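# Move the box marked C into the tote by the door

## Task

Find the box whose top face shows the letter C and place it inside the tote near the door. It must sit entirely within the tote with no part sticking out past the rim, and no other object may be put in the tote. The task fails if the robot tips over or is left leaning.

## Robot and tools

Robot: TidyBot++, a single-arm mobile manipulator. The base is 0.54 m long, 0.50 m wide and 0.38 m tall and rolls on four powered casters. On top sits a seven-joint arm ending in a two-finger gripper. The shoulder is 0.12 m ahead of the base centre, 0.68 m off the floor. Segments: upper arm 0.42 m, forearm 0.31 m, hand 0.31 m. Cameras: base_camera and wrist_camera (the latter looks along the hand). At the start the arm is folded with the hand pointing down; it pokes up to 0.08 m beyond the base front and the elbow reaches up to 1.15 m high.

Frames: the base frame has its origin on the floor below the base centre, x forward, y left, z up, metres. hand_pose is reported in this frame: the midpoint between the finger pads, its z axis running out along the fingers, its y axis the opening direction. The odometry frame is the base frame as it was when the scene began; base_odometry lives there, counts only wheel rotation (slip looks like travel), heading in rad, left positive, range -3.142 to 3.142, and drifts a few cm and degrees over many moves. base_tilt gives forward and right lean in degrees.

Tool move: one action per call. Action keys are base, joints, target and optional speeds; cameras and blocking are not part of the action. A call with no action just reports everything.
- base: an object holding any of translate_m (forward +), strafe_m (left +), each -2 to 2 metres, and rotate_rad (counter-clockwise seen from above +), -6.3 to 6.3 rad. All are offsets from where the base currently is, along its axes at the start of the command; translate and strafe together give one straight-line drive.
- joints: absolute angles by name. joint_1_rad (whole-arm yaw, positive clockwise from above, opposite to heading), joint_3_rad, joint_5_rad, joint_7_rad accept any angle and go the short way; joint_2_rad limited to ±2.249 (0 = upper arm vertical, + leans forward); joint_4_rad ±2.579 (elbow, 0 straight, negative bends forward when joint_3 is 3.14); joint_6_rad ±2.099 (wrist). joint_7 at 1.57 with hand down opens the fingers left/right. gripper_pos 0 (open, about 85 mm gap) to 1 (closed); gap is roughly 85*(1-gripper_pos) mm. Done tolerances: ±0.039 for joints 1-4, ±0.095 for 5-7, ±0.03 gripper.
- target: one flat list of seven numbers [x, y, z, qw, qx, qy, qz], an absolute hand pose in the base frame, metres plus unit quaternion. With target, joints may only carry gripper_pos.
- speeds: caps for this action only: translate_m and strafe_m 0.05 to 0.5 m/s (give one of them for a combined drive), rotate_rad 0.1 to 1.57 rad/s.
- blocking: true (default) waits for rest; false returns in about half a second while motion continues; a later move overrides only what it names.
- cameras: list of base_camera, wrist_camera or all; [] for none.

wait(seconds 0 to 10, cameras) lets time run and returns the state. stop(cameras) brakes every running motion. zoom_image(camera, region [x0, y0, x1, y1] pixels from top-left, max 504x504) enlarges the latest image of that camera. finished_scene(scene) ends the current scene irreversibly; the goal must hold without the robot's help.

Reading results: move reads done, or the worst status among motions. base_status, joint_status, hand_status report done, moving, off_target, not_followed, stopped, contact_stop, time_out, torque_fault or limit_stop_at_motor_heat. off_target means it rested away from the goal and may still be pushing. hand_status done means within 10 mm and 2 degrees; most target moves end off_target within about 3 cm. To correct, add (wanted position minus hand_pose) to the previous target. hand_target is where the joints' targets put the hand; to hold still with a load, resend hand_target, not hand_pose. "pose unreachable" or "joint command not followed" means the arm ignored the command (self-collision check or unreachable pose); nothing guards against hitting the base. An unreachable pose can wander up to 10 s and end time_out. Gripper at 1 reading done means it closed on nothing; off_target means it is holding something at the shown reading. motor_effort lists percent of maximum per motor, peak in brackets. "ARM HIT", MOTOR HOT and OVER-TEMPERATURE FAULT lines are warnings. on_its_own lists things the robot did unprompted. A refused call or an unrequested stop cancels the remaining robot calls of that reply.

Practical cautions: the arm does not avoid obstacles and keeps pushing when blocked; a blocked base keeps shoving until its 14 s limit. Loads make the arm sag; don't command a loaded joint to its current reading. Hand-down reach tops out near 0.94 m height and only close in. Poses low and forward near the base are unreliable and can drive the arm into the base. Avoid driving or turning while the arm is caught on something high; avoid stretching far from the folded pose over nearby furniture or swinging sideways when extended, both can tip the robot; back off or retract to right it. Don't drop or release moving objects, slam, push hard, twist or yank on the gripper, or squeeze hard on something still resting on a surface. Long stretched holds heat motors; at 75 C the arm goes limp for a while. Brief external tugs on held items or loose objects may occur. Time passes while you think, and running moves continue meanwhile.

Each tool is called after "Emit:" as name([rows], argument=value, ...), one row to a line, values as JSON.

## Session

Emit:
move()

Scene clock: 0.00 s.
base_odometry: x=+0.000 y=+0.000 heading=+0.000
base_tilt: forward=+0.1 right=-0.4
base_status: not commanded
joint_positions: joint_1_rad=+0.007 joint_2_rad=-0.358 joint_3_rad=+3.148 joint_4_rad=-2.541 joint_5_rad=-0.016 joint_6_rad=-0.877 joint_7_rad=+1.537 gripper_pos=+0.000
joint_status: not commanded
motor_effort: joint_1_rad=+0 joint_2_rad=-2 joint_3_rad=-1 joint_4_rad=+14 joint_5_rad=-1 joint_6_rad=+1 joint_7_rad=+0
hand_pose: x=+0.2543 y=+0.0036 z=+0.5851 quat_wxyz=(-0.008, +0.999, -0.029, +0.041) (m; base frame)
hand_target: x=+0.2544 y=+0.0036 z=+0.5851 quat_wxyz=(-0.008, +0.999, -0.029, +0.041) (m; base frame)
hand_status: not commanded
pictures: base_camera, wrist_camera
Images, in order (width x height): base_camera 644x364, wrist_camera 644x476.

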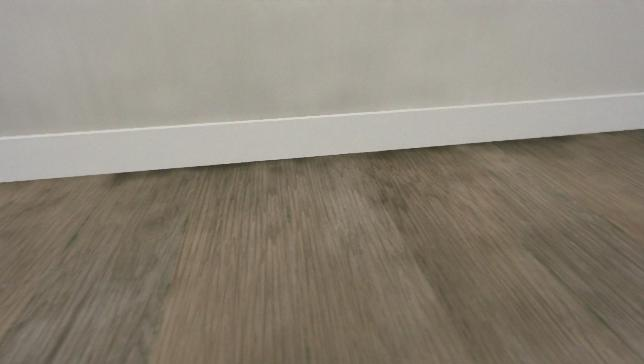

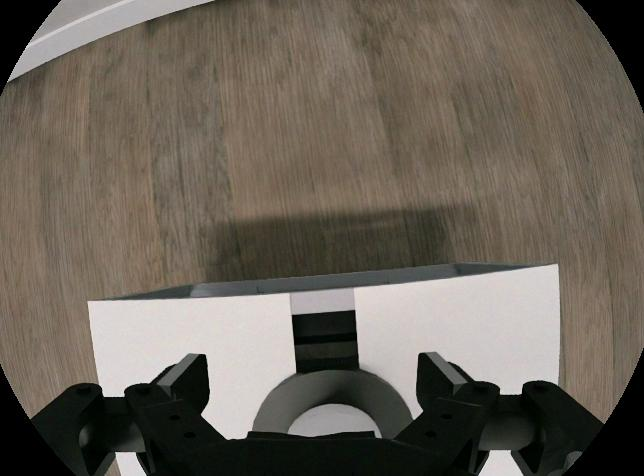

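Emit:
move(base={"rotate_rad": 1.2}, joints={"joint_2_rad": -0.6, "joint_3_rad": 3.14, "joint_4_rad": -1.5, "joint_5_rad": 0.0, "joint_6_rad": -1.0}, cameras=["wrist_camera"])

Emit:
move(base={"rotate_rad": 1.2}, cameras=["wrist_camera"])

Emit:
move(base={"rotate_rad": 1.2}, cameras=["wrist_camera"])

Emit:
move(base={"rotate_rad": 1.2}, cameras=["wrist_camera"])

Scene clock: 7.60 s.
move: done
base_status: done
joint_status: all done
motor_effort: joint_1_rad=+0(2) joint_2_rad=+2(7) joint_3_rad=+0(3) joint_4_rad=+18(20) joint_5_rad=+0(2) joint_6_rad=+8(8) joint_7_rad=+0(0)
pictures: wrist_camera

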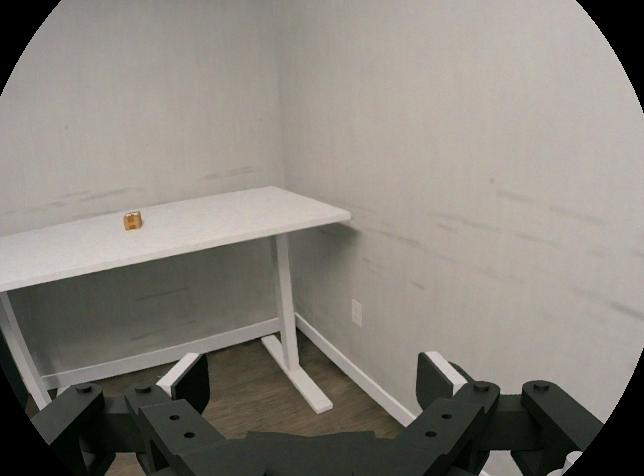

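Scene clock: 9.63 s.
move: done
base_status: done
motor_effort: joint_1_rad=+0(1) joint_2_rad=+1(2) joint_3_rad=-1(2) joint_4_rad=+18(19) joint_5_rad=-1(1) joint_6_rad=+8(9) joint_7_rad=+0(1)
pictures: wrist_camera

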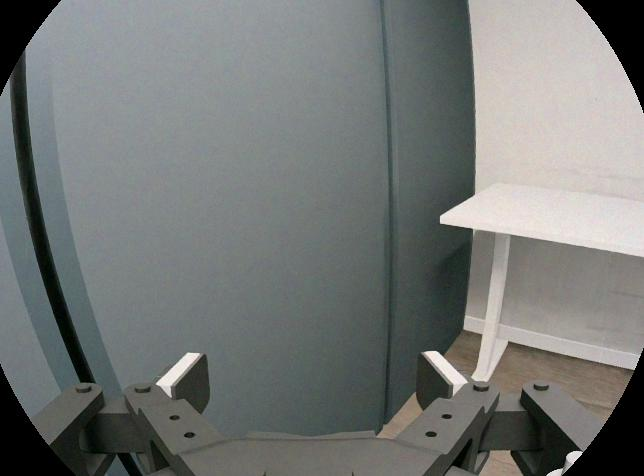

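Scene clock: 11.67 s.
move: done
base_status: done
motor_effort: joint_1_rad=+0(1) joint_2_rad=+2(2) joint_3_rad=+0(2) joint_4_rad=+18(19) joint_5_rad=-1(1) joint_6_rad=+8(8) joint_7_rad=+0(1)
pictures: wrist_camera

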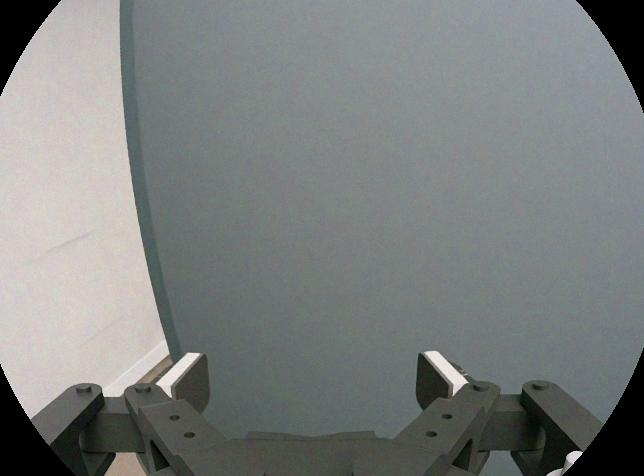

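Scene clock: 13.70 s.
move: done
base_odometry: x=+0.000 y=+0.000 heading=-1.488
base_tilt: forward=+0.1 right=-0.4
base_status: done
joint_positions: joint_1_rad=+0.007 joint_2_rad=-0.580 joint_3_rad=+3.147 joint_4_rad=-1.513 joint_5_rad=-0.016 joint_6_rad=-0.920 joint_7_rad=+1.537 gripper_pos=+0.000
motor_effort: joint_1_rad=+0(1) joint_2_rad=+1(2) joint_3_rad=+0(2) joint_4_rad=+18(19) joint_5_rad=-1(1) joint_6_rad=+8(8) joint_7_rad=+0(1)
hand_pose: x=+0.4399 y=-0.0001 z=+1.1343 quat_wxyz=(-0.016, +0.799, -0.020, +0.600) (m; base frame)
pictures: wrist_camera

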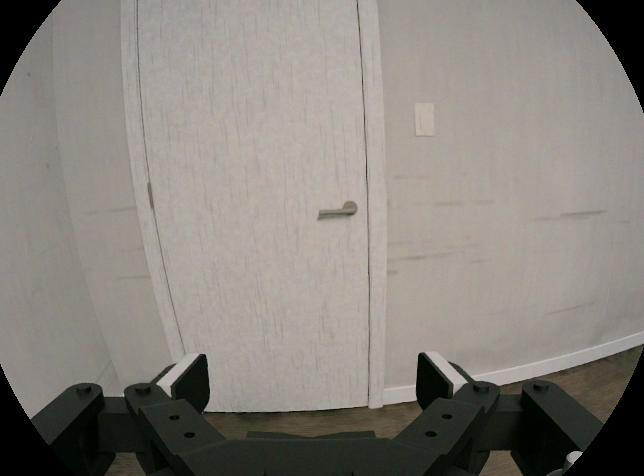

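Emit:
move(base={"rotate_rad": 0.1}, joints={"joint_6_rad": -1.6})

Scene clock: 17.23 s.
move: done
base_odometry: x=+0.000 y=+0.000 heading=-1.389
base_tilt: forward=+0.0 right=-0.5
base_status: done
joint_positions: joint_1_rad=+0.007 joint_2_rad=-0.581 joint_3_rad=+3.147 joint_4_rad=-1.509 joint_5_rad=-0.016 joint_6_rad=-1.519 joint_7_rad=+1.537 gripper_pos=+0.000
joint_status: all done
motor_effort: joint_1_rad=+0(1) joint_2_rad=+3(4) joint_3_rad=+0(2) joint_4_rad=+17(18) joint_5_rad=-1(1) joint_6_rad=+6(8) joint_7_rad=+0(0)
hand_pose: x=+0.3392 y=+0.0028 z=+0.9830 quat_wxyz=(-0.013, +0.940, -0.020, +0.340) (m; base frame)
pictures: base_camera, wrist_camera

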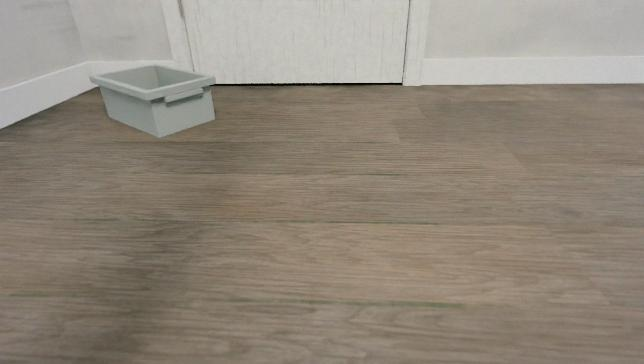

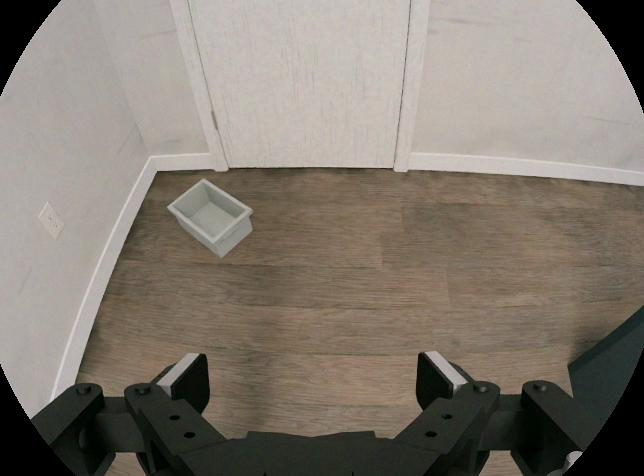

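Emit:
move(base={"rotate_rad": 3.135}, joints={"joint_6_rad": -1.3})

Emit:
move(base={"translate_m": 0.7})

Scene clock: 25.13 s.
move: done
base_status: done
joint_status: all done
motor_effort: joint_1_rad=+0(2) joint_2_rad=+3(5) joint_3_rad=+0(2) joint_4_rad=+17(18) joint_5_rad=-1(1) joint_6_rad=+7(8) joint_7_rad=+0(1)

Scene clock: 27.87 s.
move: done
base_odometry: x=-0.121 y=+0.690 heading=+1.746
base_tilt: forward=+0.1 right=-0.5
base_status: done
joint_positions: joint_1_rad=+0.007 joint_2_rad=-0.588 joint_3_rad=+3.147 joint_4_rad=-1.506 joint_5_rad=-0.016 joint_6_rad=-1.324 joint_7_rad=+1.537 gripper_pos=+0.000
motor_effort: joint_1_rad=+0(1) joint_2_rad=+3(6) joint_3_rad=+0(1) joint_4_rad=+17(18) joint_5_rad=+0(1) joint_6_rad=+7(7) joint_7_rad=+0(1)
hand_pose: x=+0.3790 y=+0.0020 z=+1.0293 quat_wxyz=(-0.014, +0.900, -0.020, +0.435) (m; base frame)
pictures: base_camera, wrist_camera

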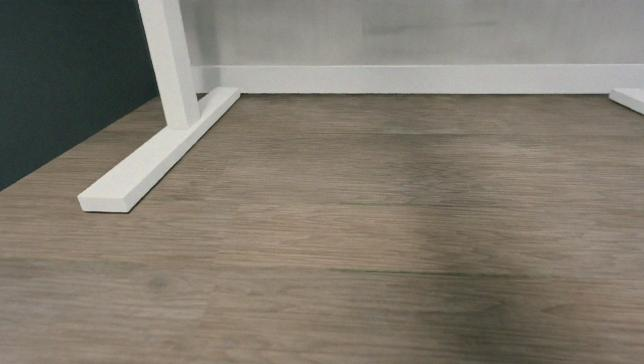

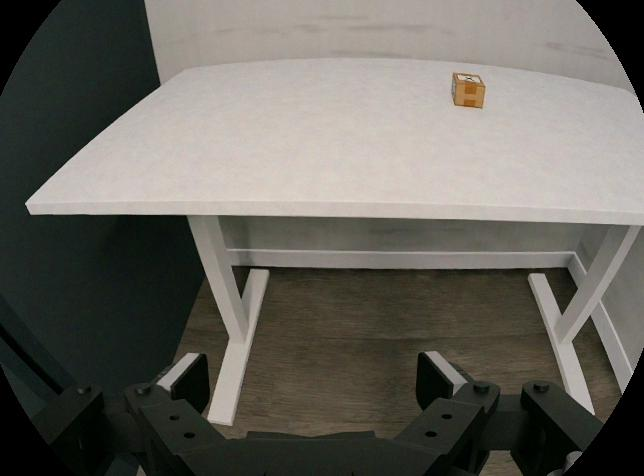

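Emit:
zoom_image(camera="wrist_camera", region=[440, 60, 500, 115])

Scaled by 8.400.

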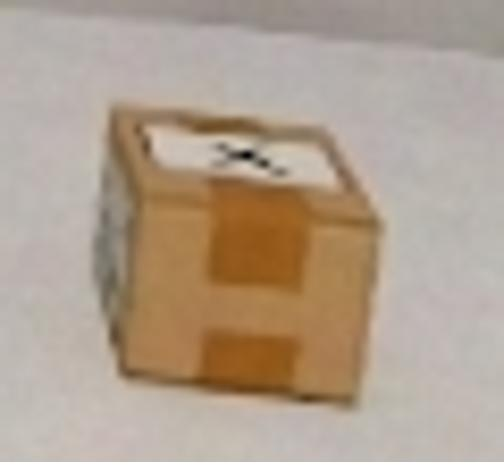

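Emit:
move(base={"rotate_rad": 1.571}, joints={"joint_6_rad": -1.9}, cameras=[])

Emit:
move(base={"strafe_m": 1.83, "translate_m": 0.12})

Scene clock: 38.70 s.
move: done
base_status: done
joint_status: all done
motor_effort: joint_1_rad=+0(1) joint_2_rad=+5(6) joint_3_rad=-1(2) joint_4_rad=+15(17) joint_5_rad=-1(1) joint_6_rad=+3(7) joint_7_rad=+0(1)
pictures: none

Scene clock: 43.70 s.
move: done
base_odometry: x=+0.077 y=-1.134 heading=-2.966
base_tilt: forward=+0.0 right=-0.4
base_status: done
joint_positions: joint_1_rad=+0.007 joint_2_rad=-0.588 joint_3_rad=+3.147 joint_4_rad=-1.506 joint_5_rad=-0.016 joint_6_rad=-1.824 joint_7_rad=+1.537 gripper_pos=+0.000
motor_effort: joint_1_rad=+1(2) joint_2_rad=+5(6) joint_3_rad=+0(2) joint_4_rad=+15(15) joint_5_rad=-1(2) joint_6_rad=+3(4) joint_7_rad=+0(1)
hand_pose: x=+0.2564 y=+0.0037 z=+0.9362 quat_wxyz=(-0.011, +0.980, -0.019, +0.198) (m; base frame)
pictures: base_camera, wrist_camera

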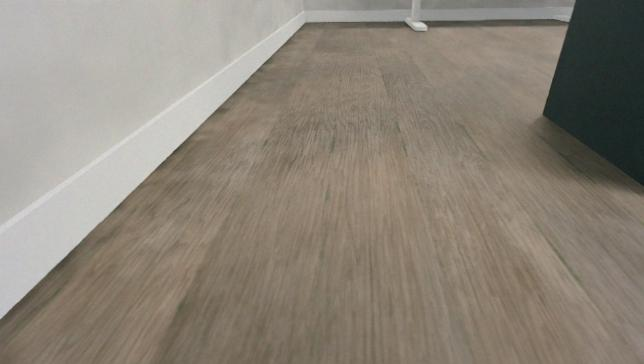

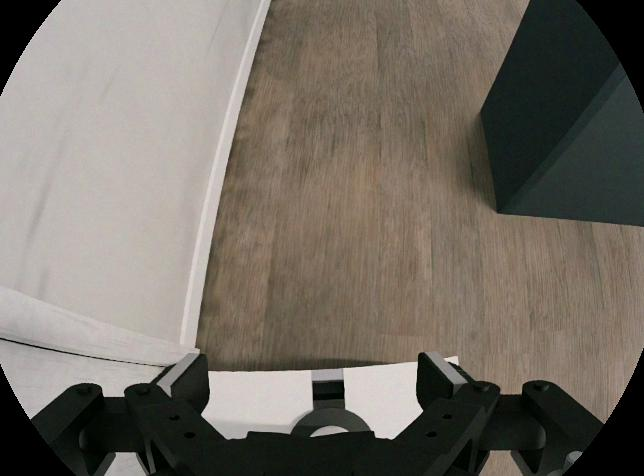

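Emit:
move(base={"translate_m": 1.65, "strafe_m": -0.14}, joints={"joint_6_rad": -1.3}, cameras=["base_camera"])

Emit:
move(base={"translate_m": 0.4, "strafe_m": -1.0})

Scene clock: 53.97 s.
move: done
base_status: done
joint_status: all done
motor_effort: joint_1_rad=+0(1) joint_2_rad=+3(9) joint_3_rad=+0(1) joint_4_rad=+17(18) joint_5_rad=-1(1) joint_6_rad=+7(7) joint_7_rad=+0(1)
pictures: base_camera

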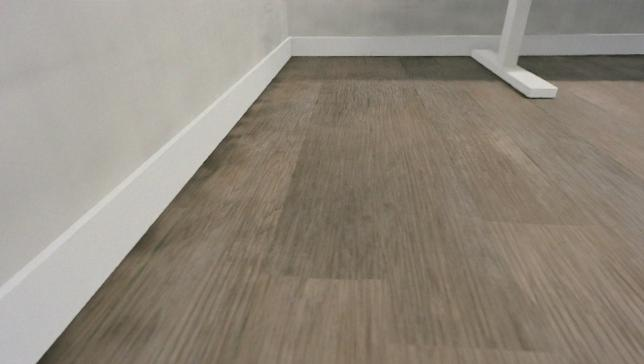

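Scene clock: 57.17 s.
move: done
base_odometry: x=-2.140 y=-0.369 heading=-2.966
base_tilt: forward=+0.1 right=-0.4
base_status: done
joint_positions: joint_1_rad=+0.007 joint_2_rad=-0.594 joint_3_rad=+3.147 joint_4_rad=-1.506 joint_5_rad=-0.016 joint_6_rad=-1.376 joint_7_rad=+1.537 gripper_pos=+0.000
motor_effort: joint_1_rad=+0(1) joint_2_rad=+3(5) joint_3_rad=+0(3) joint_4_rad=+17(17) joint_5_rad=-1(1) joint_6_rad=+6(7) joint_7_rad=+0(1)
hand_pose: x=+0.3666 y=+0.0024 z=+1.0186 quat_wxyz=(-0.014, +0.910, -0.020, +0.414) (m; base frame)
pictures: base_camera, wrist_camera

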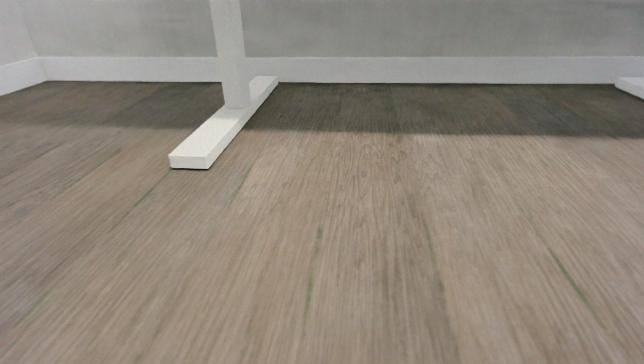

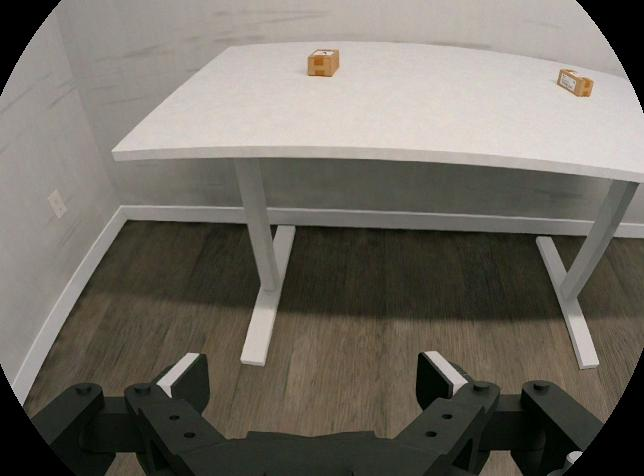

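Emit:
zoom_image(camera="wrist_camera", region=[295, 40, 355, 85])

Emit:
zoom_image(camera="wrist_camera", region=[545, 60, 605, 105])

Scaled by 8.400.

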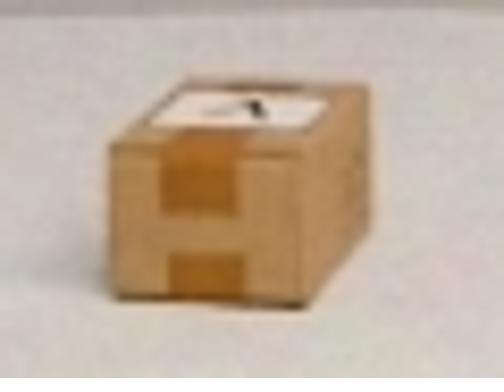

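Scaled by 8.400.

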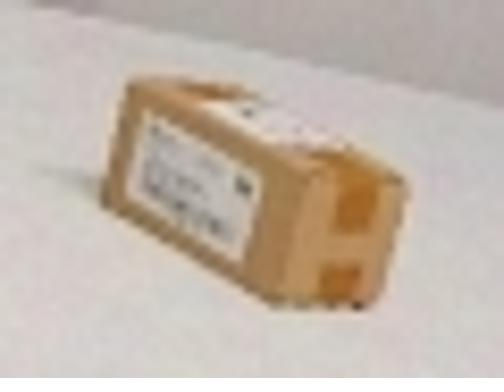

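Emit:
move(base={"translate_m": 0.3, "strafe_m": -0.4})

Emit:
zoom_image(camera="wrist_camera", region=[120, 40, 624, 200])

Scene clock: 64.10 s.
move: done
base_odometry: x=-2.506 y=-0.027 heading=-2.966
base_tilt: forward=+0.0 right=-0.4
base_status: done
joint_positions: joint_1_rad=+0.007 joint_2_rad=-0.594 joint_3_rad=+3.146 joint_4_rad=-1.506 joint_5_rad=-0.015 joint_6_rad=-1.376 joint_7_rad=+1.537 gripper_pos=+0.000
motor_effort: joint_1_rad=+0(1) joint_2_rad=+4(8) joint_3_rad=+0(3) joint_4_rad=+17(18) joint_5_rad=-1(2) joint_6_rad=+6(7) joint_7_rad=+0(1)
hand_pose: x=+0.3667 y=+0.0024 z=+1.0185 quat_wxyz=(-0.013, +0.910, -0.019, +0.414) (m; base frame)
pictures: base_camera, wrist_camera

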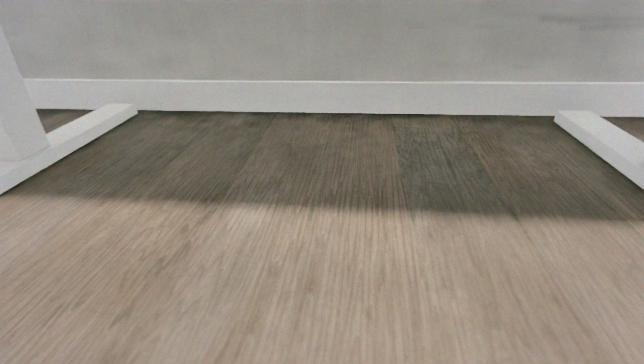

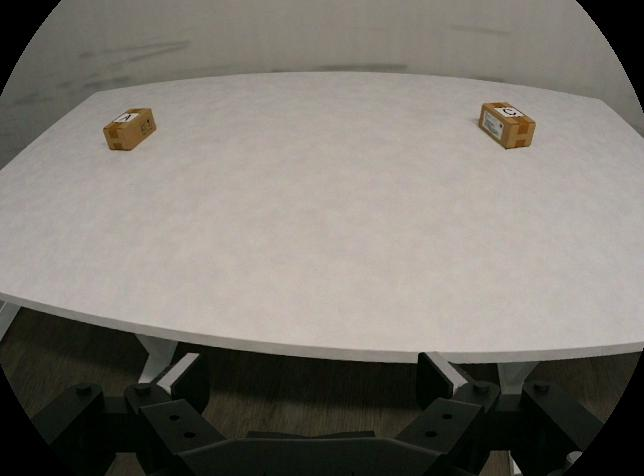

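Scaled by 1.000.

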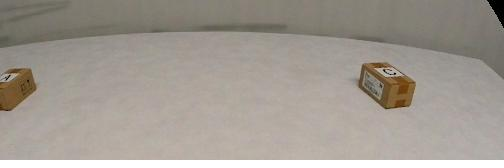

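Emit:
zoom_image(camera="wrist_camera", region=[475, 95, 540, 155])

Scaled by 7.754.

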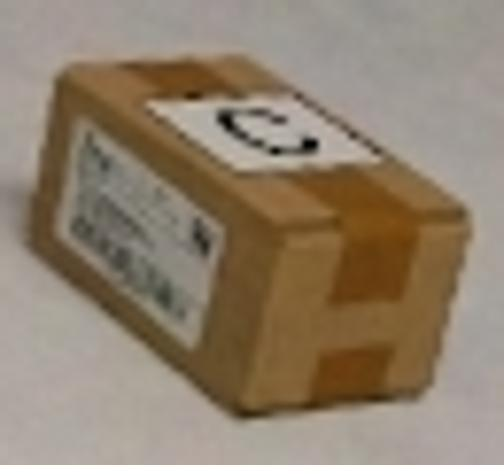

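Emit:
move(base={"translate_m": 0.2, "strafe_m": -0.27})

Emit:
zoom_image(camera="wrist_camera", region=[240, 40, 420, 220])

Scene clock: 82.00 s.
move: done
base_odometry: x=-2.750 y=+0.204 heading=-2.967
base_tilt: forward=+0.1 right=-0.4
base_status: done
joint_positions: joint_1_rad=+0.007 joint_2_rad=-0.594 joint_3_rad=+3.146 joint_4_rad=-1.506 joint_5_rad=-0.015 joint_6_rad=-1.376 joint_7_rad=+1.537 gripper_pos=+0.000
motor_effort: joint_1_rad=+0(1) joint_2_rad=+3(7) joint_3_rad=+0(3) joint_4_rad=+17(18) joint_5_rad=-1(2) joint_6_rad=+6(7) joint_7_rad=+0(0)
hand_pose: x=+0.3668 y=+0.0024 z=+1.0184 quat_wxyz=(-0.013, +0.910, -0.019, +0.414) (m; base frame)
pictures: base_camera, wrist_camera

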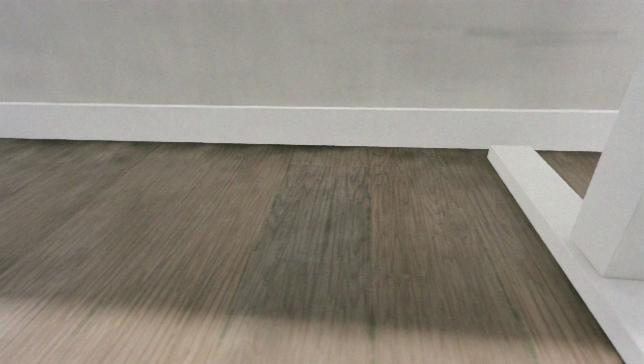

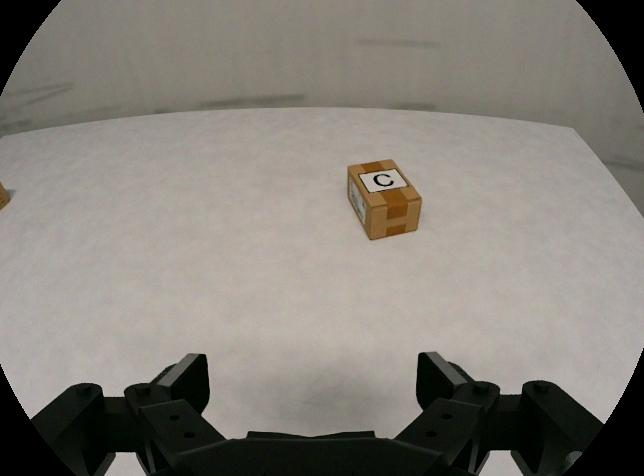

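Scaled by 2.800.

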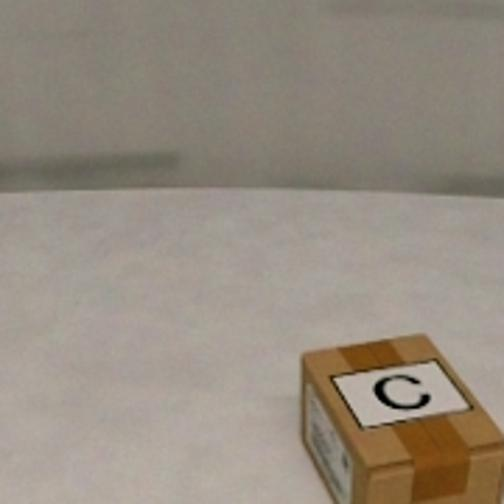

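Emit:
move(base={"translate_m": 0.04}, target=[0.594, -0.092, 0.97, -0.0409, 0.9329, 0.1125, 0.3395])

Scene clock: 106.30 s.
move: off_target
base_odometry: x=-2.789 y=+0.198 heading=-2.967
base_tilt: forward=+0.1 right=-0.4
base_status: done
joint_positions: joint_1_rad=+0.232 joint_2_rad=+0.019 joint_3_rad=+3.341 joint_4_rad=-1.208 joint_5_rad=-0.419 joint_6_rad=-1.376 joint_7_rad=+2.190 gripper_pos=+0.000
motor_effort: joint_1_rad=+0(1) joint_2_rad=-21(23) joint_3_rad=+0(1) joint_4_rad=+18(19) joint_5_rad=-4(4) joint_6_rad=+4(7) joint_7_rad=+0(0)
hand_pose: x=+0.5869 y=-0.0759 z=+0.9659 quat_wxyz=(-0.047, +0.938, +0.104, +0.328) (m; base frame)
hand_target: x=+0.5940 y=-0.0920 z=+0.9700 quat_wxyz=(-0.041, +0.933, +0.113, +0.340) (m; base frame)
hand_status: off_target (0.018 m and 1.8 deg from the pose sent, 0.251 m and 17.8 deg at the start)
pictures: base_camera, wrist_camera

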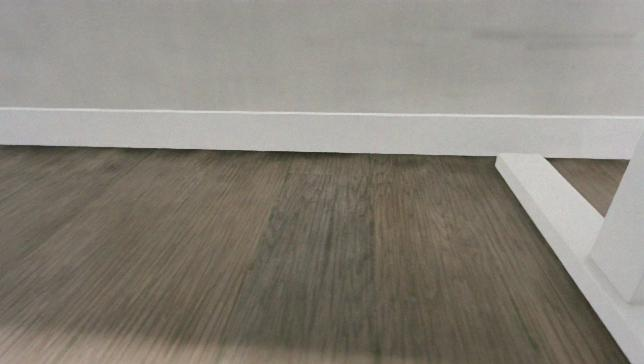

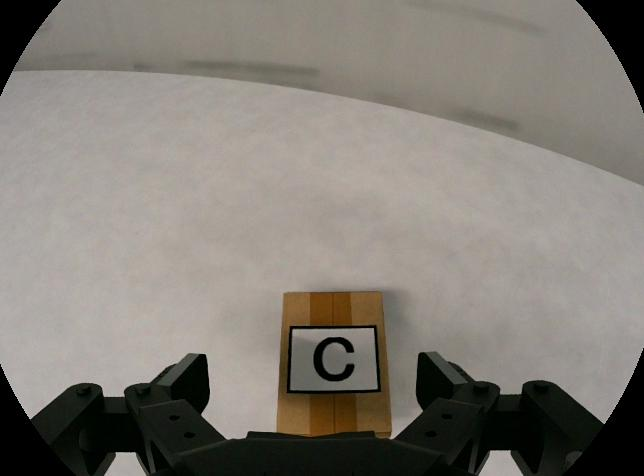

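Emit:
move(target=[0.602, -0.1015, 0.955, -0.0409, 0.9329, 0.1125, 0.3395], cameras=["wrist_camera"])

Scene clock: 116.00 s.
move: off_target
base_odometry: x=-2.789 y=+0.198 heading=-2.967
base_tilt: forward=+0.1 right=-0.4
joint_positions: joint_1_rad=+0.266 joint_2_rad=+0.026 joint_3_rad=+3.342 joint_4_rad=-1.220 joint_5_rad=-0.440 joint_6_rad=-1.376 joint_7_rad=+2.233 gripper_pos=+0.000
motor_effort: joint_1_rad=+0(1) joint_2_rad=-21(22) joint_3_rad=-1(2) joint_4_rad=+18(19) joint_5_rad=-4(4) joint_6_rad=+4(4) joint_7_rad=+0(0)
hand_pose: x=+0.5863 y=-0.0858 z=+0.9596 quat_wxyz=(-0.048, +0.938, +0.107, +0.327) (m; base frame)
hand_target: x=+0.6020 y=-0.1015 z=+0.9550 quat_wxyz=(-0.041, +0.933, +0.113, +0.340) (m; base frame)
hand_status: off_target (0.023 m and 1.8 deg from the pose sent, 0.032 m and 1.8 deg at the start)
pictures: wrist_camera

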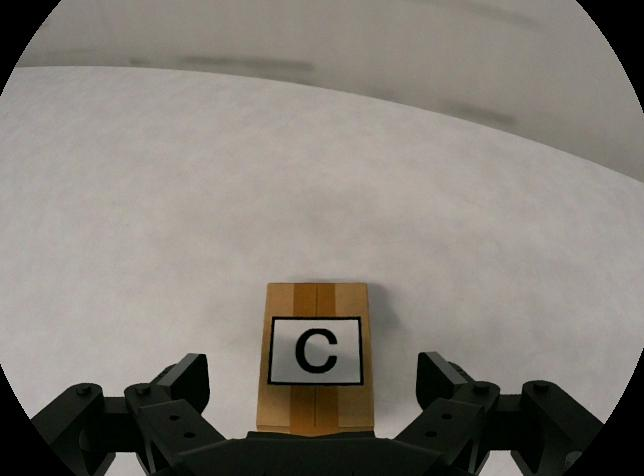

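Emit:
move(target=[0.628, -0.094, 0.905, -0.0409, 0.9329, 0.1125, 0.3395], cameras=["wrist_camera"])

Scene clock: 120.50 s.
move: off_target
base_odometry: x=-2.789 y=+0.198 heading=-2.967
base_tilt: forward=+0.1 right=-0.4
joint_positions: joint_1_rad=+0.266 joint_2_rad=+0.055 joint_3_rad=+3.322 joint_4_rad=-1.351 joint_5_rad=-0.440 joint_6_rad=-1.256 joint_7_rad=+2.255 gripper_pos=+0.000
motor_effort: joint_1_rad=+0(1) joint_2_rad=-23(25) joint_3_rad=-1(1) joint_4_rad=+19(20) joint_5_rad=-4(4) joint_6_rad=+4(4) joint_7_rad=+0(1)
hand_pose: x=+0.6028 y=-0.0874 z=+0.9042 quat_wxyz=(-0.056, +0.944, +0.097, +0.310) (m; base frame)
hand_target: x=+0.6280 y=-0.0940 z=+0.9050 quat_wxyz=(-0.041, +0.933, +0.113, +0.340) (m; base frame)
hand_status: off_target (0.026 m and 4.3 deg from the pose sent, 0.069 m and 1.8 deg at the start)
pictures: wrist_camera

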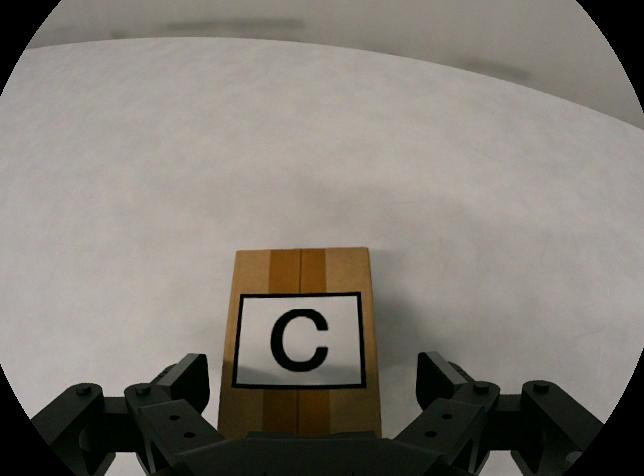

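Emit:
move(target=[0.640, -0.0815, 0.884, -0.0409, 0.9329, 0.1125, 0.3395])

Scene clock: 123.63 s.
move: off_target
base_odometry: x=-2.789 y=+0.198 heading=-2.967
base_tilt: forward=+0.1 right=-0.4
joint_positions: joint_1_rad=+0.266 joint_2_rad=+0.063 joint_3_rad=+3.290 joint_4_rad=-1.406 joint_5_rad=-0.440 joint_6_rad=-1.173 joint_7_rad=+2.255 gripper_pos=+0.000
motor_effort: joint_1_rad=+0(2) joint_2_rad=-24(25) joint_3_rad=-1(1) joint_4_rad=+19(20) joint_5_rad=-4(4) joint_6_rad=+4(4) joint_7_rad=+0(0)
hand_pose: x=+0.6158 y=-0.0807 z=+0.8869 quat_wxyz=(-0.054, +0.942, +0.097, +0.317) (m; base frame)
hand_target: x=+0.6400 y=-0.0815 z=+0.8840 quat_wxyz=(-0.041, +0.933, +0.113, +0.340) (m; base frame)
hand_status: off_target (0.024 m and 3.7 deg from the pose sent, 0.043 m and 4.3 deg at the start)
pictures: base_camera, wrist_camera

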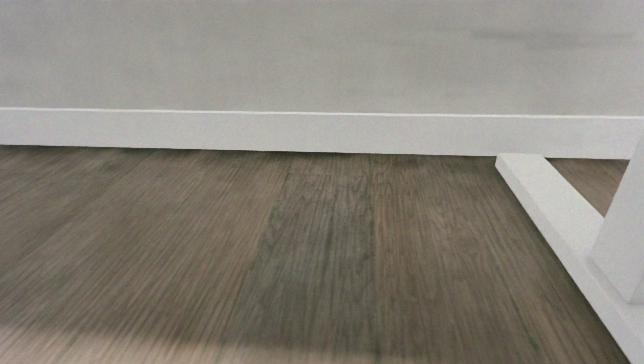

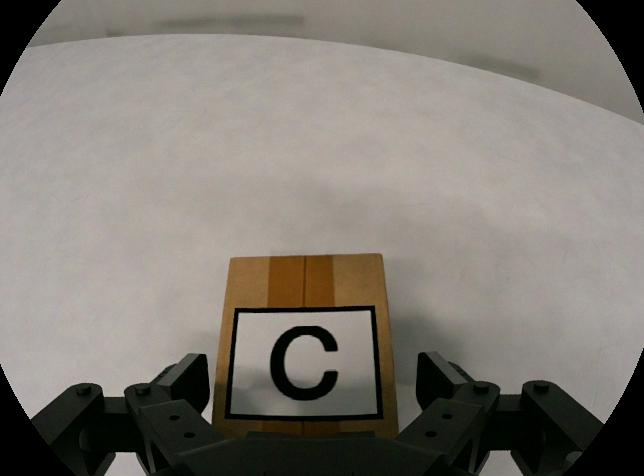

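Emit:
move(joints={"gripper_pos": 0.42}, cameras=["wrist_camera"])

Scene clock: 127.30 s.
move: off_target
base_odometry: x=-2.789 y=+0.198 heading=-2.967
base_tilt: forward=+0.1 right=-0.4
joint_positions: joint_1_rad=+0.266 joint_2_rad=+0.062 joint_3_rad=+3.290 joint_4_rad=-1.405 joint_5_rad=-0.441 joint_6_rad=-1.170 joint_7_rad=+2.255 gripper_pos=+0.338
joint_status: gripper_pos off_target (ended at +0.338, target +0.420)
motor_effort: joint_1_rad=+1(1) joint_2_rad=-21(25) joint_3_rad=+0(1) joint_4_rad=+17(20) joint_5_rad=-4(4) joint_6_rad=+4(4) joint_7_rad=+0(0)
hand_pose: x=+0.6165 y=-0.0810 z=+0.8885 quat_wxyz=(-0.053, +0.941, +0.097, +0.319) (m; base frame)
pictures: wrist_camera

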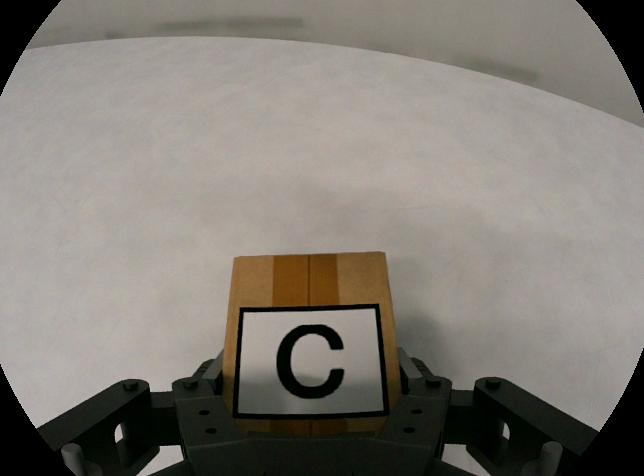

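Emit:
move(target=[0.625, -0.0815, 0.950, -0.0409, 0.9329, 0.1125, 0.3395], joints={"gripper_pos": 0.55}, cameras=["wrist_camera"])

Scene clock: 130.53 s.
move: off_target
base_odometry: x=-2.789 y=+0.198 heading=-2.967
base_tilt: forward=+0.1 right=-0.4
joint_positions: joint_1_rad=+0.266 joint_2_rad=+0.072 joint_3_rad=+3.290 joint_4_rad=-1.227 joint_5_rad=-0.441 joint_6_rad=-1.216 joint_7_rad=+2.255 gripper_pos=+0.338
joint_status: gripper_pos off_target (ended at +0.338, target +0.550)
motor_effort: joint_1_rad=+0(1) joint_2_rad=-24(27) joint_3_rad=+0(1) joint_4_rad=+20(21) joint_5_rad=-4(5) joint_6_rad=+5(5) joint_7_rad=+0(0)
hand_pose: x=+0.6376 y=-0.0865 z=+0.9593 quat_wxyz=(-0.025, +0.922, +0.118, +0.368) (m; base frame)
hand_target: x=+0.6250 y=-0.0815 z=+0.9500 quat_wxyz=(-0.041, +0.933, +0.113, +0.340) (m; base frame)
hand_status: off_target (0.016 m and 4.0 deg from the pose sent, 0.062 m and 3.4 deg at the start)
pictures: wrist_camera

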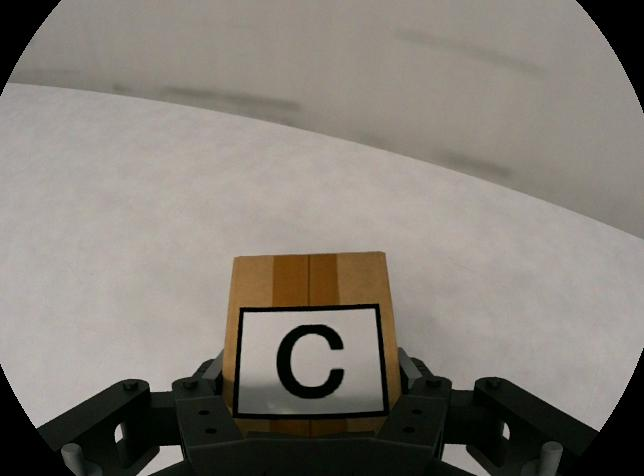

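Emit:
move(base={"translate_m": -0.55}, joints={"gripper_pos": 0.7}, cameras=["wrist_camera"])

Emit:
move(base={"strafe_m": 1.0}, joints={"joint_1_rad": 0.0, "joint_2_rad": -0.03, "joint_3_rad": 3.14, "joint_4_rad": -1.25, "joint_5_rad": 0.0, "joint_6_rad": -1.92, "joint_7_rad": 1.57})

Scene clock: 140.47 s.
move: off_target
base_status: done
joint_status: gripper_pos off_target (ended at +0.338, target +0.700)
motor_effort: joint_1_rad=+1(3) joint_2_rad=-25(30) joint_3_rad=-1(2) joint_4_rad=+20(21) joint_5_rad=-4(5) joint_6_rad=+5(6) joint_7_rad=+0(0)
pictures: wrist_camera

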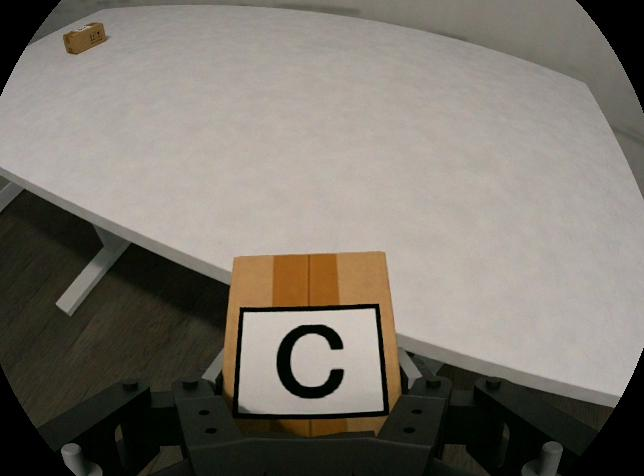

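Scene clock: 143.80 s.
move: done
base_odometry: x=-2.074 y=-0.692 heading=-2.967
base_tilt: forward=+0.0 right=-0.4
base_status: done
joint_positions: joint_1_rad=+0.020 joint_2_rad=-0.017 joint_3_rad=+3.157 joint_4_rad=-1.241 joint_5_rad=-0.035 joint_6_rad=-1.836 joint_7_rad=+1.632 gripper_pos=+0.338
joint_status: all done
motor_effort: joint_1_rad=+0(3) joint_2_rad=-17(27) joint_3_rad=-1(4) joint_4_rad=+16(20) joint_5_rad=-1(5) joint_6_rad=+1(5) joint_7_rad=+0(1)
hand_pose: x=+0.4332 y=+0.0007 z=+0.8994 quat_wxyz=(-0.015, +0.999, +0.018, +0.042) (m; base frame)
pictures: base_camera, wrist_camera

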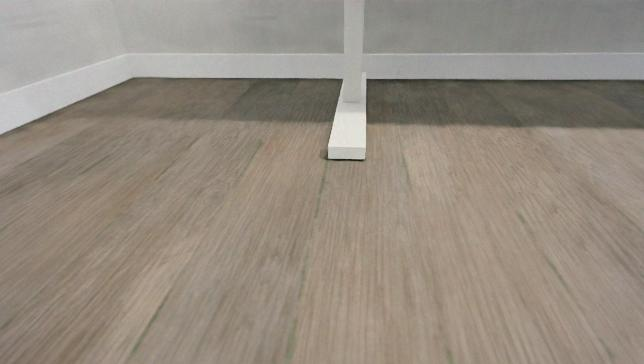

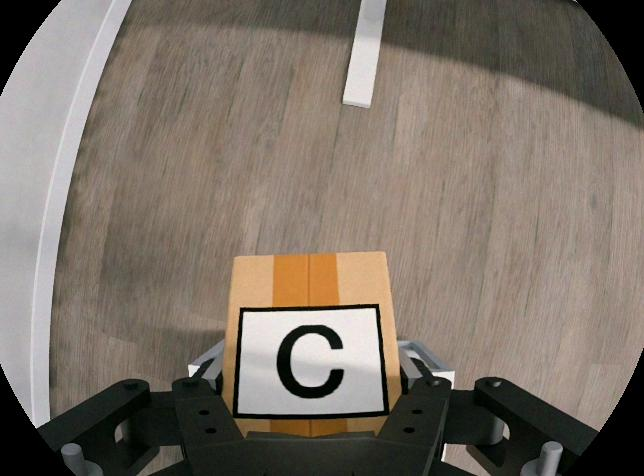

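Emit:
move(base={"rotate_rad": 3.142}, cameras=[])

Emit:
move(base={"strafe_m": -0.75, "translate_m": 0.35})

Scene clock: 155.70 s.
move: done
base_status: done
motor_effort: joint_1_rad=+0(2) joint_2_rad=-17(21) joint_3_rad=+0(2) joint_4_rad=+16(17) joint_5_rad=-1(2) joint_6_rad=+1(2) joint_7_rad=+0(1)
pictures: none

Scene clock: 158.47 s.
move: done
base_odometry: x=-1.599 y=-1.370 heading=+0.175
base_tilt: forward=+0.0 right=-0.4
base_status: done
joint_positions: joint_1_rad=+0.015 joint_2_rad=-0.019 joint_3_rad=+3.152 joint_4_rad=-1.241 joint_5_rad=-0.028 joint_6_rad=-1.840 joint_7_rad=+1.631 gripper_pos=+0.338
motor_effort: joint_1_rad=+0(3) joint_2_rad=-17(20) joint_3_rad=+0(3) joint_4_rad=+16(17) joint_5_rad=-1(2) joint_6_rad=+1(2) joint_7_rad=+0(1)
hand_pose: x=+0.4313 y=+0.0018 z=+0.8998 quat_wxyz=(-0.012, +0.999, +0.022, +0.040) (m; base frame)
pictures: base_camera, wrist_camera

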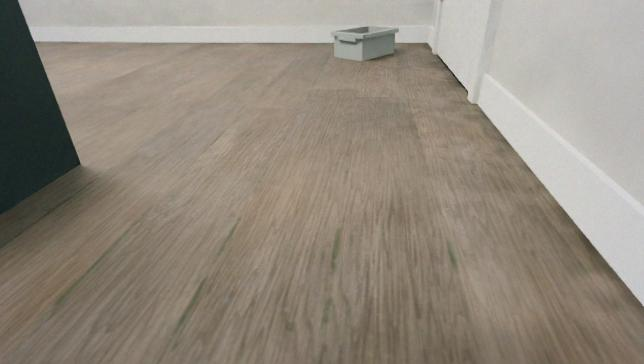

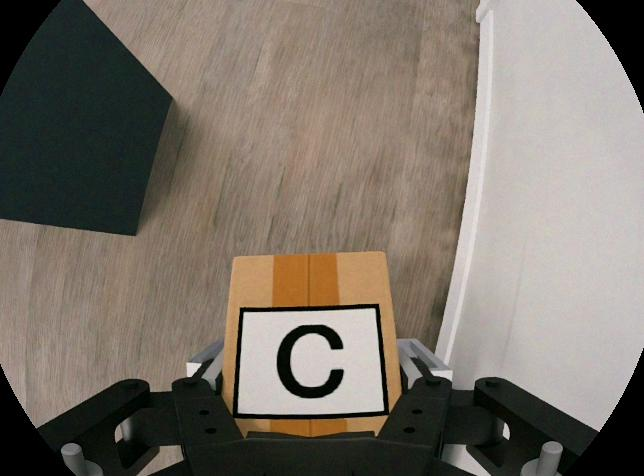

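Emit:
move(base={"strafe_m": 0.07, "translate_m": 1.45})

Scene clock: 165.40 s.
move: done
base_odometry: x=-0.183 y=-1.048 heading=+0.175
base_tilt: forward=+0.1 right=-0.4
base_status: done
joint_positions: joint_1_rad=+0.015 joint_2_rad=-0.023 joint_3_rad=+3.152 joint_4_rad=-1.241 joint_5_rad=-0.028 joint_6_rad=-1.843 joint_7_rad=+1.631 gripper_pos=+0.338
motor_effort: joint_1_rad=+1(1) joint_2_rad=-17(21) joint_3_rad=-1(1) joint_4_rad=+16(17) joint_5_rad=-1(1) joint_6_rad=+1(2) joint_7_rad=+0(1)
hand_pose: x=+0.4295 y=+0.0017 z=+0.9009 quat_wxyz=(-0.012, +0.999, +0.022, +0.041) (m; base frame)
pictures: base_camera, wrist_camera

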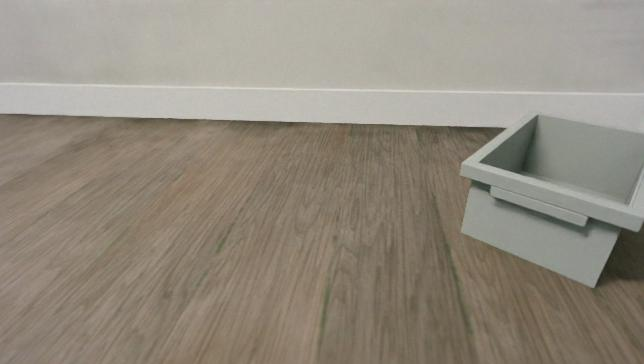

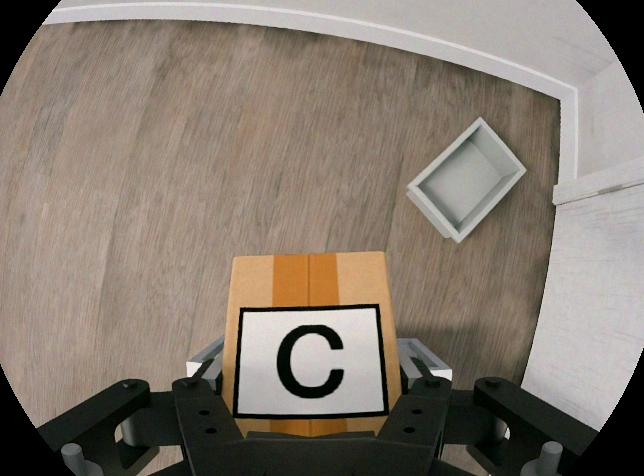

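Emit:
move(base={"rotate_rad": -0.75}, cameras=[])

Emit:
move(base={"strafe_m": 0.26, "translate_m": -0.03})

Scene clock: 190.33 s.
move: done
base_status: done
motor_effort: joint_1_rad=+0(3) joint_2_rad=-17(19) joint_3_rad=-1(3) joint_4_rad=+16(17) joint_5_rad=-1(2) joint_6_rad=+1(1) joint_7_rad=+0(1)
pictures: none

Scene clock: 192.07 s.
move: done
base_odometry: x=-0.067 y=-0.813 heading=-0.575
base_tilt: forward=+0.1 right=-0.5
base_status: done
joint_positions: joint_1_rad=+0.012 joint_2_rad=-0.023 joint_3_rad=+3.148 joint_4_rad=-1.241 joint_5_rad=-0.023 joint_6_rad=-1.843 joint_7_rad=+1.631 gripper_pos=+0.338
motor_effort: joint_1_rad=+0(2) joint_2_rad=-17(18) joint_3_rad=+0(3) joint_4_rad=+17(17) joint_5_rad=-1(2) joint_6_rad=+1(1) joint_7_rad=+0(0)
hand_pose: x=+0.4295 y=+0.0024 z=+0.9009 quat_wxyz=(-0.009, +0.999, +0.025, +0.041) (m; base frame)
pictures: base_camera, wrist_camera

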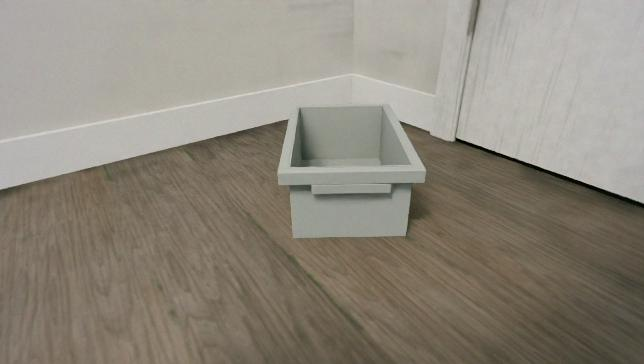

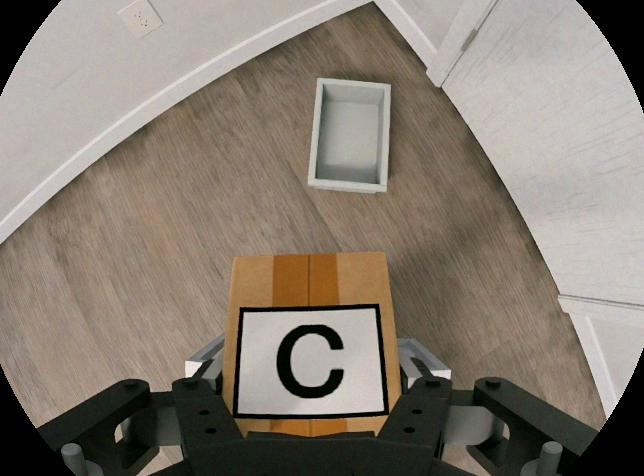

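Emit:
move(base={"strafe_m": -0.035, "translate_m": 0.08}, joints={"joint_1_rad": 0.0, "joint_2_rad": 0.5, "joint_3_rad": 3.14, "joint_4_rad": -1.5, "joint_5_rad": 0.0, "joint_6_rad": -0.6, "joint_7_rad": 1.53}, cameras=["wrist_camera"])

Emit:
move(joints={"joint_1_rad": 0.0, "joint_2_rad": 1.239, "joint_4_rad": -1.761, "joint_6_rad": 0.435})

Scene clock: 213.43 s.
move: done
base_status: done
joint_status: all done
motor_effort: joint_1_rad=+0(2) joint_2_rad=-39(42) joint_3_rad=-1(2) joint_4_rad=+18(19) joint_5_rad=-1(1) joint_6_rad=+4(5) joint_7_rad=+0(1)
pictures: wrist_camera

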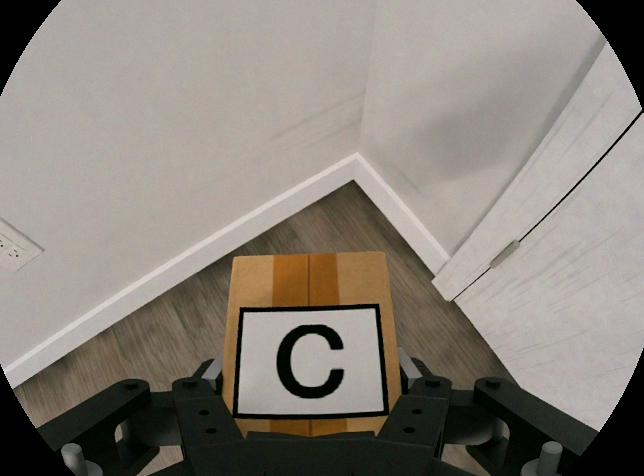

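Scene clock: 215.80 s.
move: done
base_odometry: x=-0.018 y=-0.886 heading=-0.575
base_tilt: forward=+0.1 right=-0.4
joint_positions: joint_1_rad=+0.012 joint_2_rad=+1.215 joint_3_rad=+3.148 joint_4_rad=-1.748 joint_5_rad=-0.023 joint_6_rad=+0.342 joint_7_rad=+1.592 gripper_pos=+0.338
joint_status: all done
motor_effort: joint_1_rad=+0(2) joint_2_rad=-44(50) joint_3_rad=-2(2) joint_4_rad=+6(19) joint_5_rad=+0(1) joint_6_rad=+5(6) joint_7_rad=+0(1)
hand_pose: x=+0.7245 y=-0.0122 z=+0.2493 quat_wxyz=(+0.008, +0.966, -0.007, +0.258) (m; base frame)
pictures: base_camera, wrist_camera

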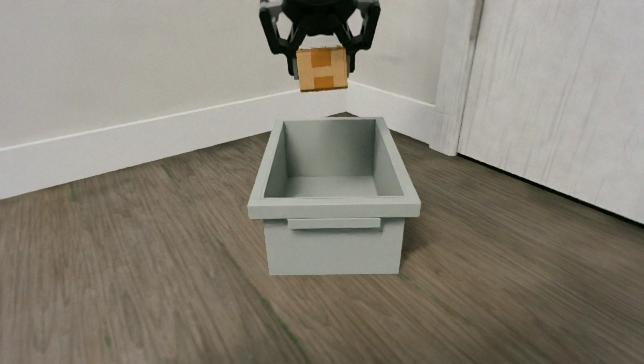

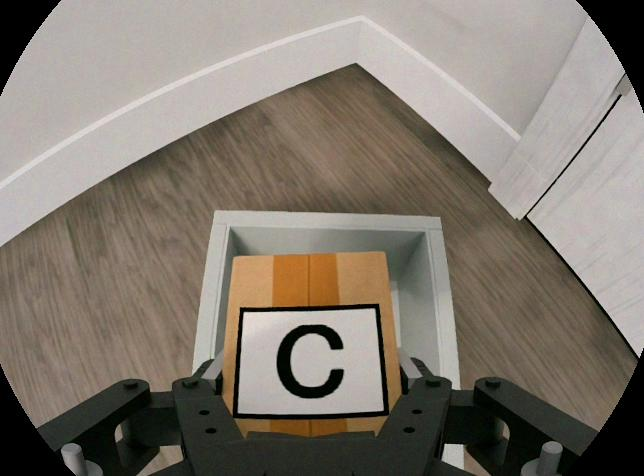

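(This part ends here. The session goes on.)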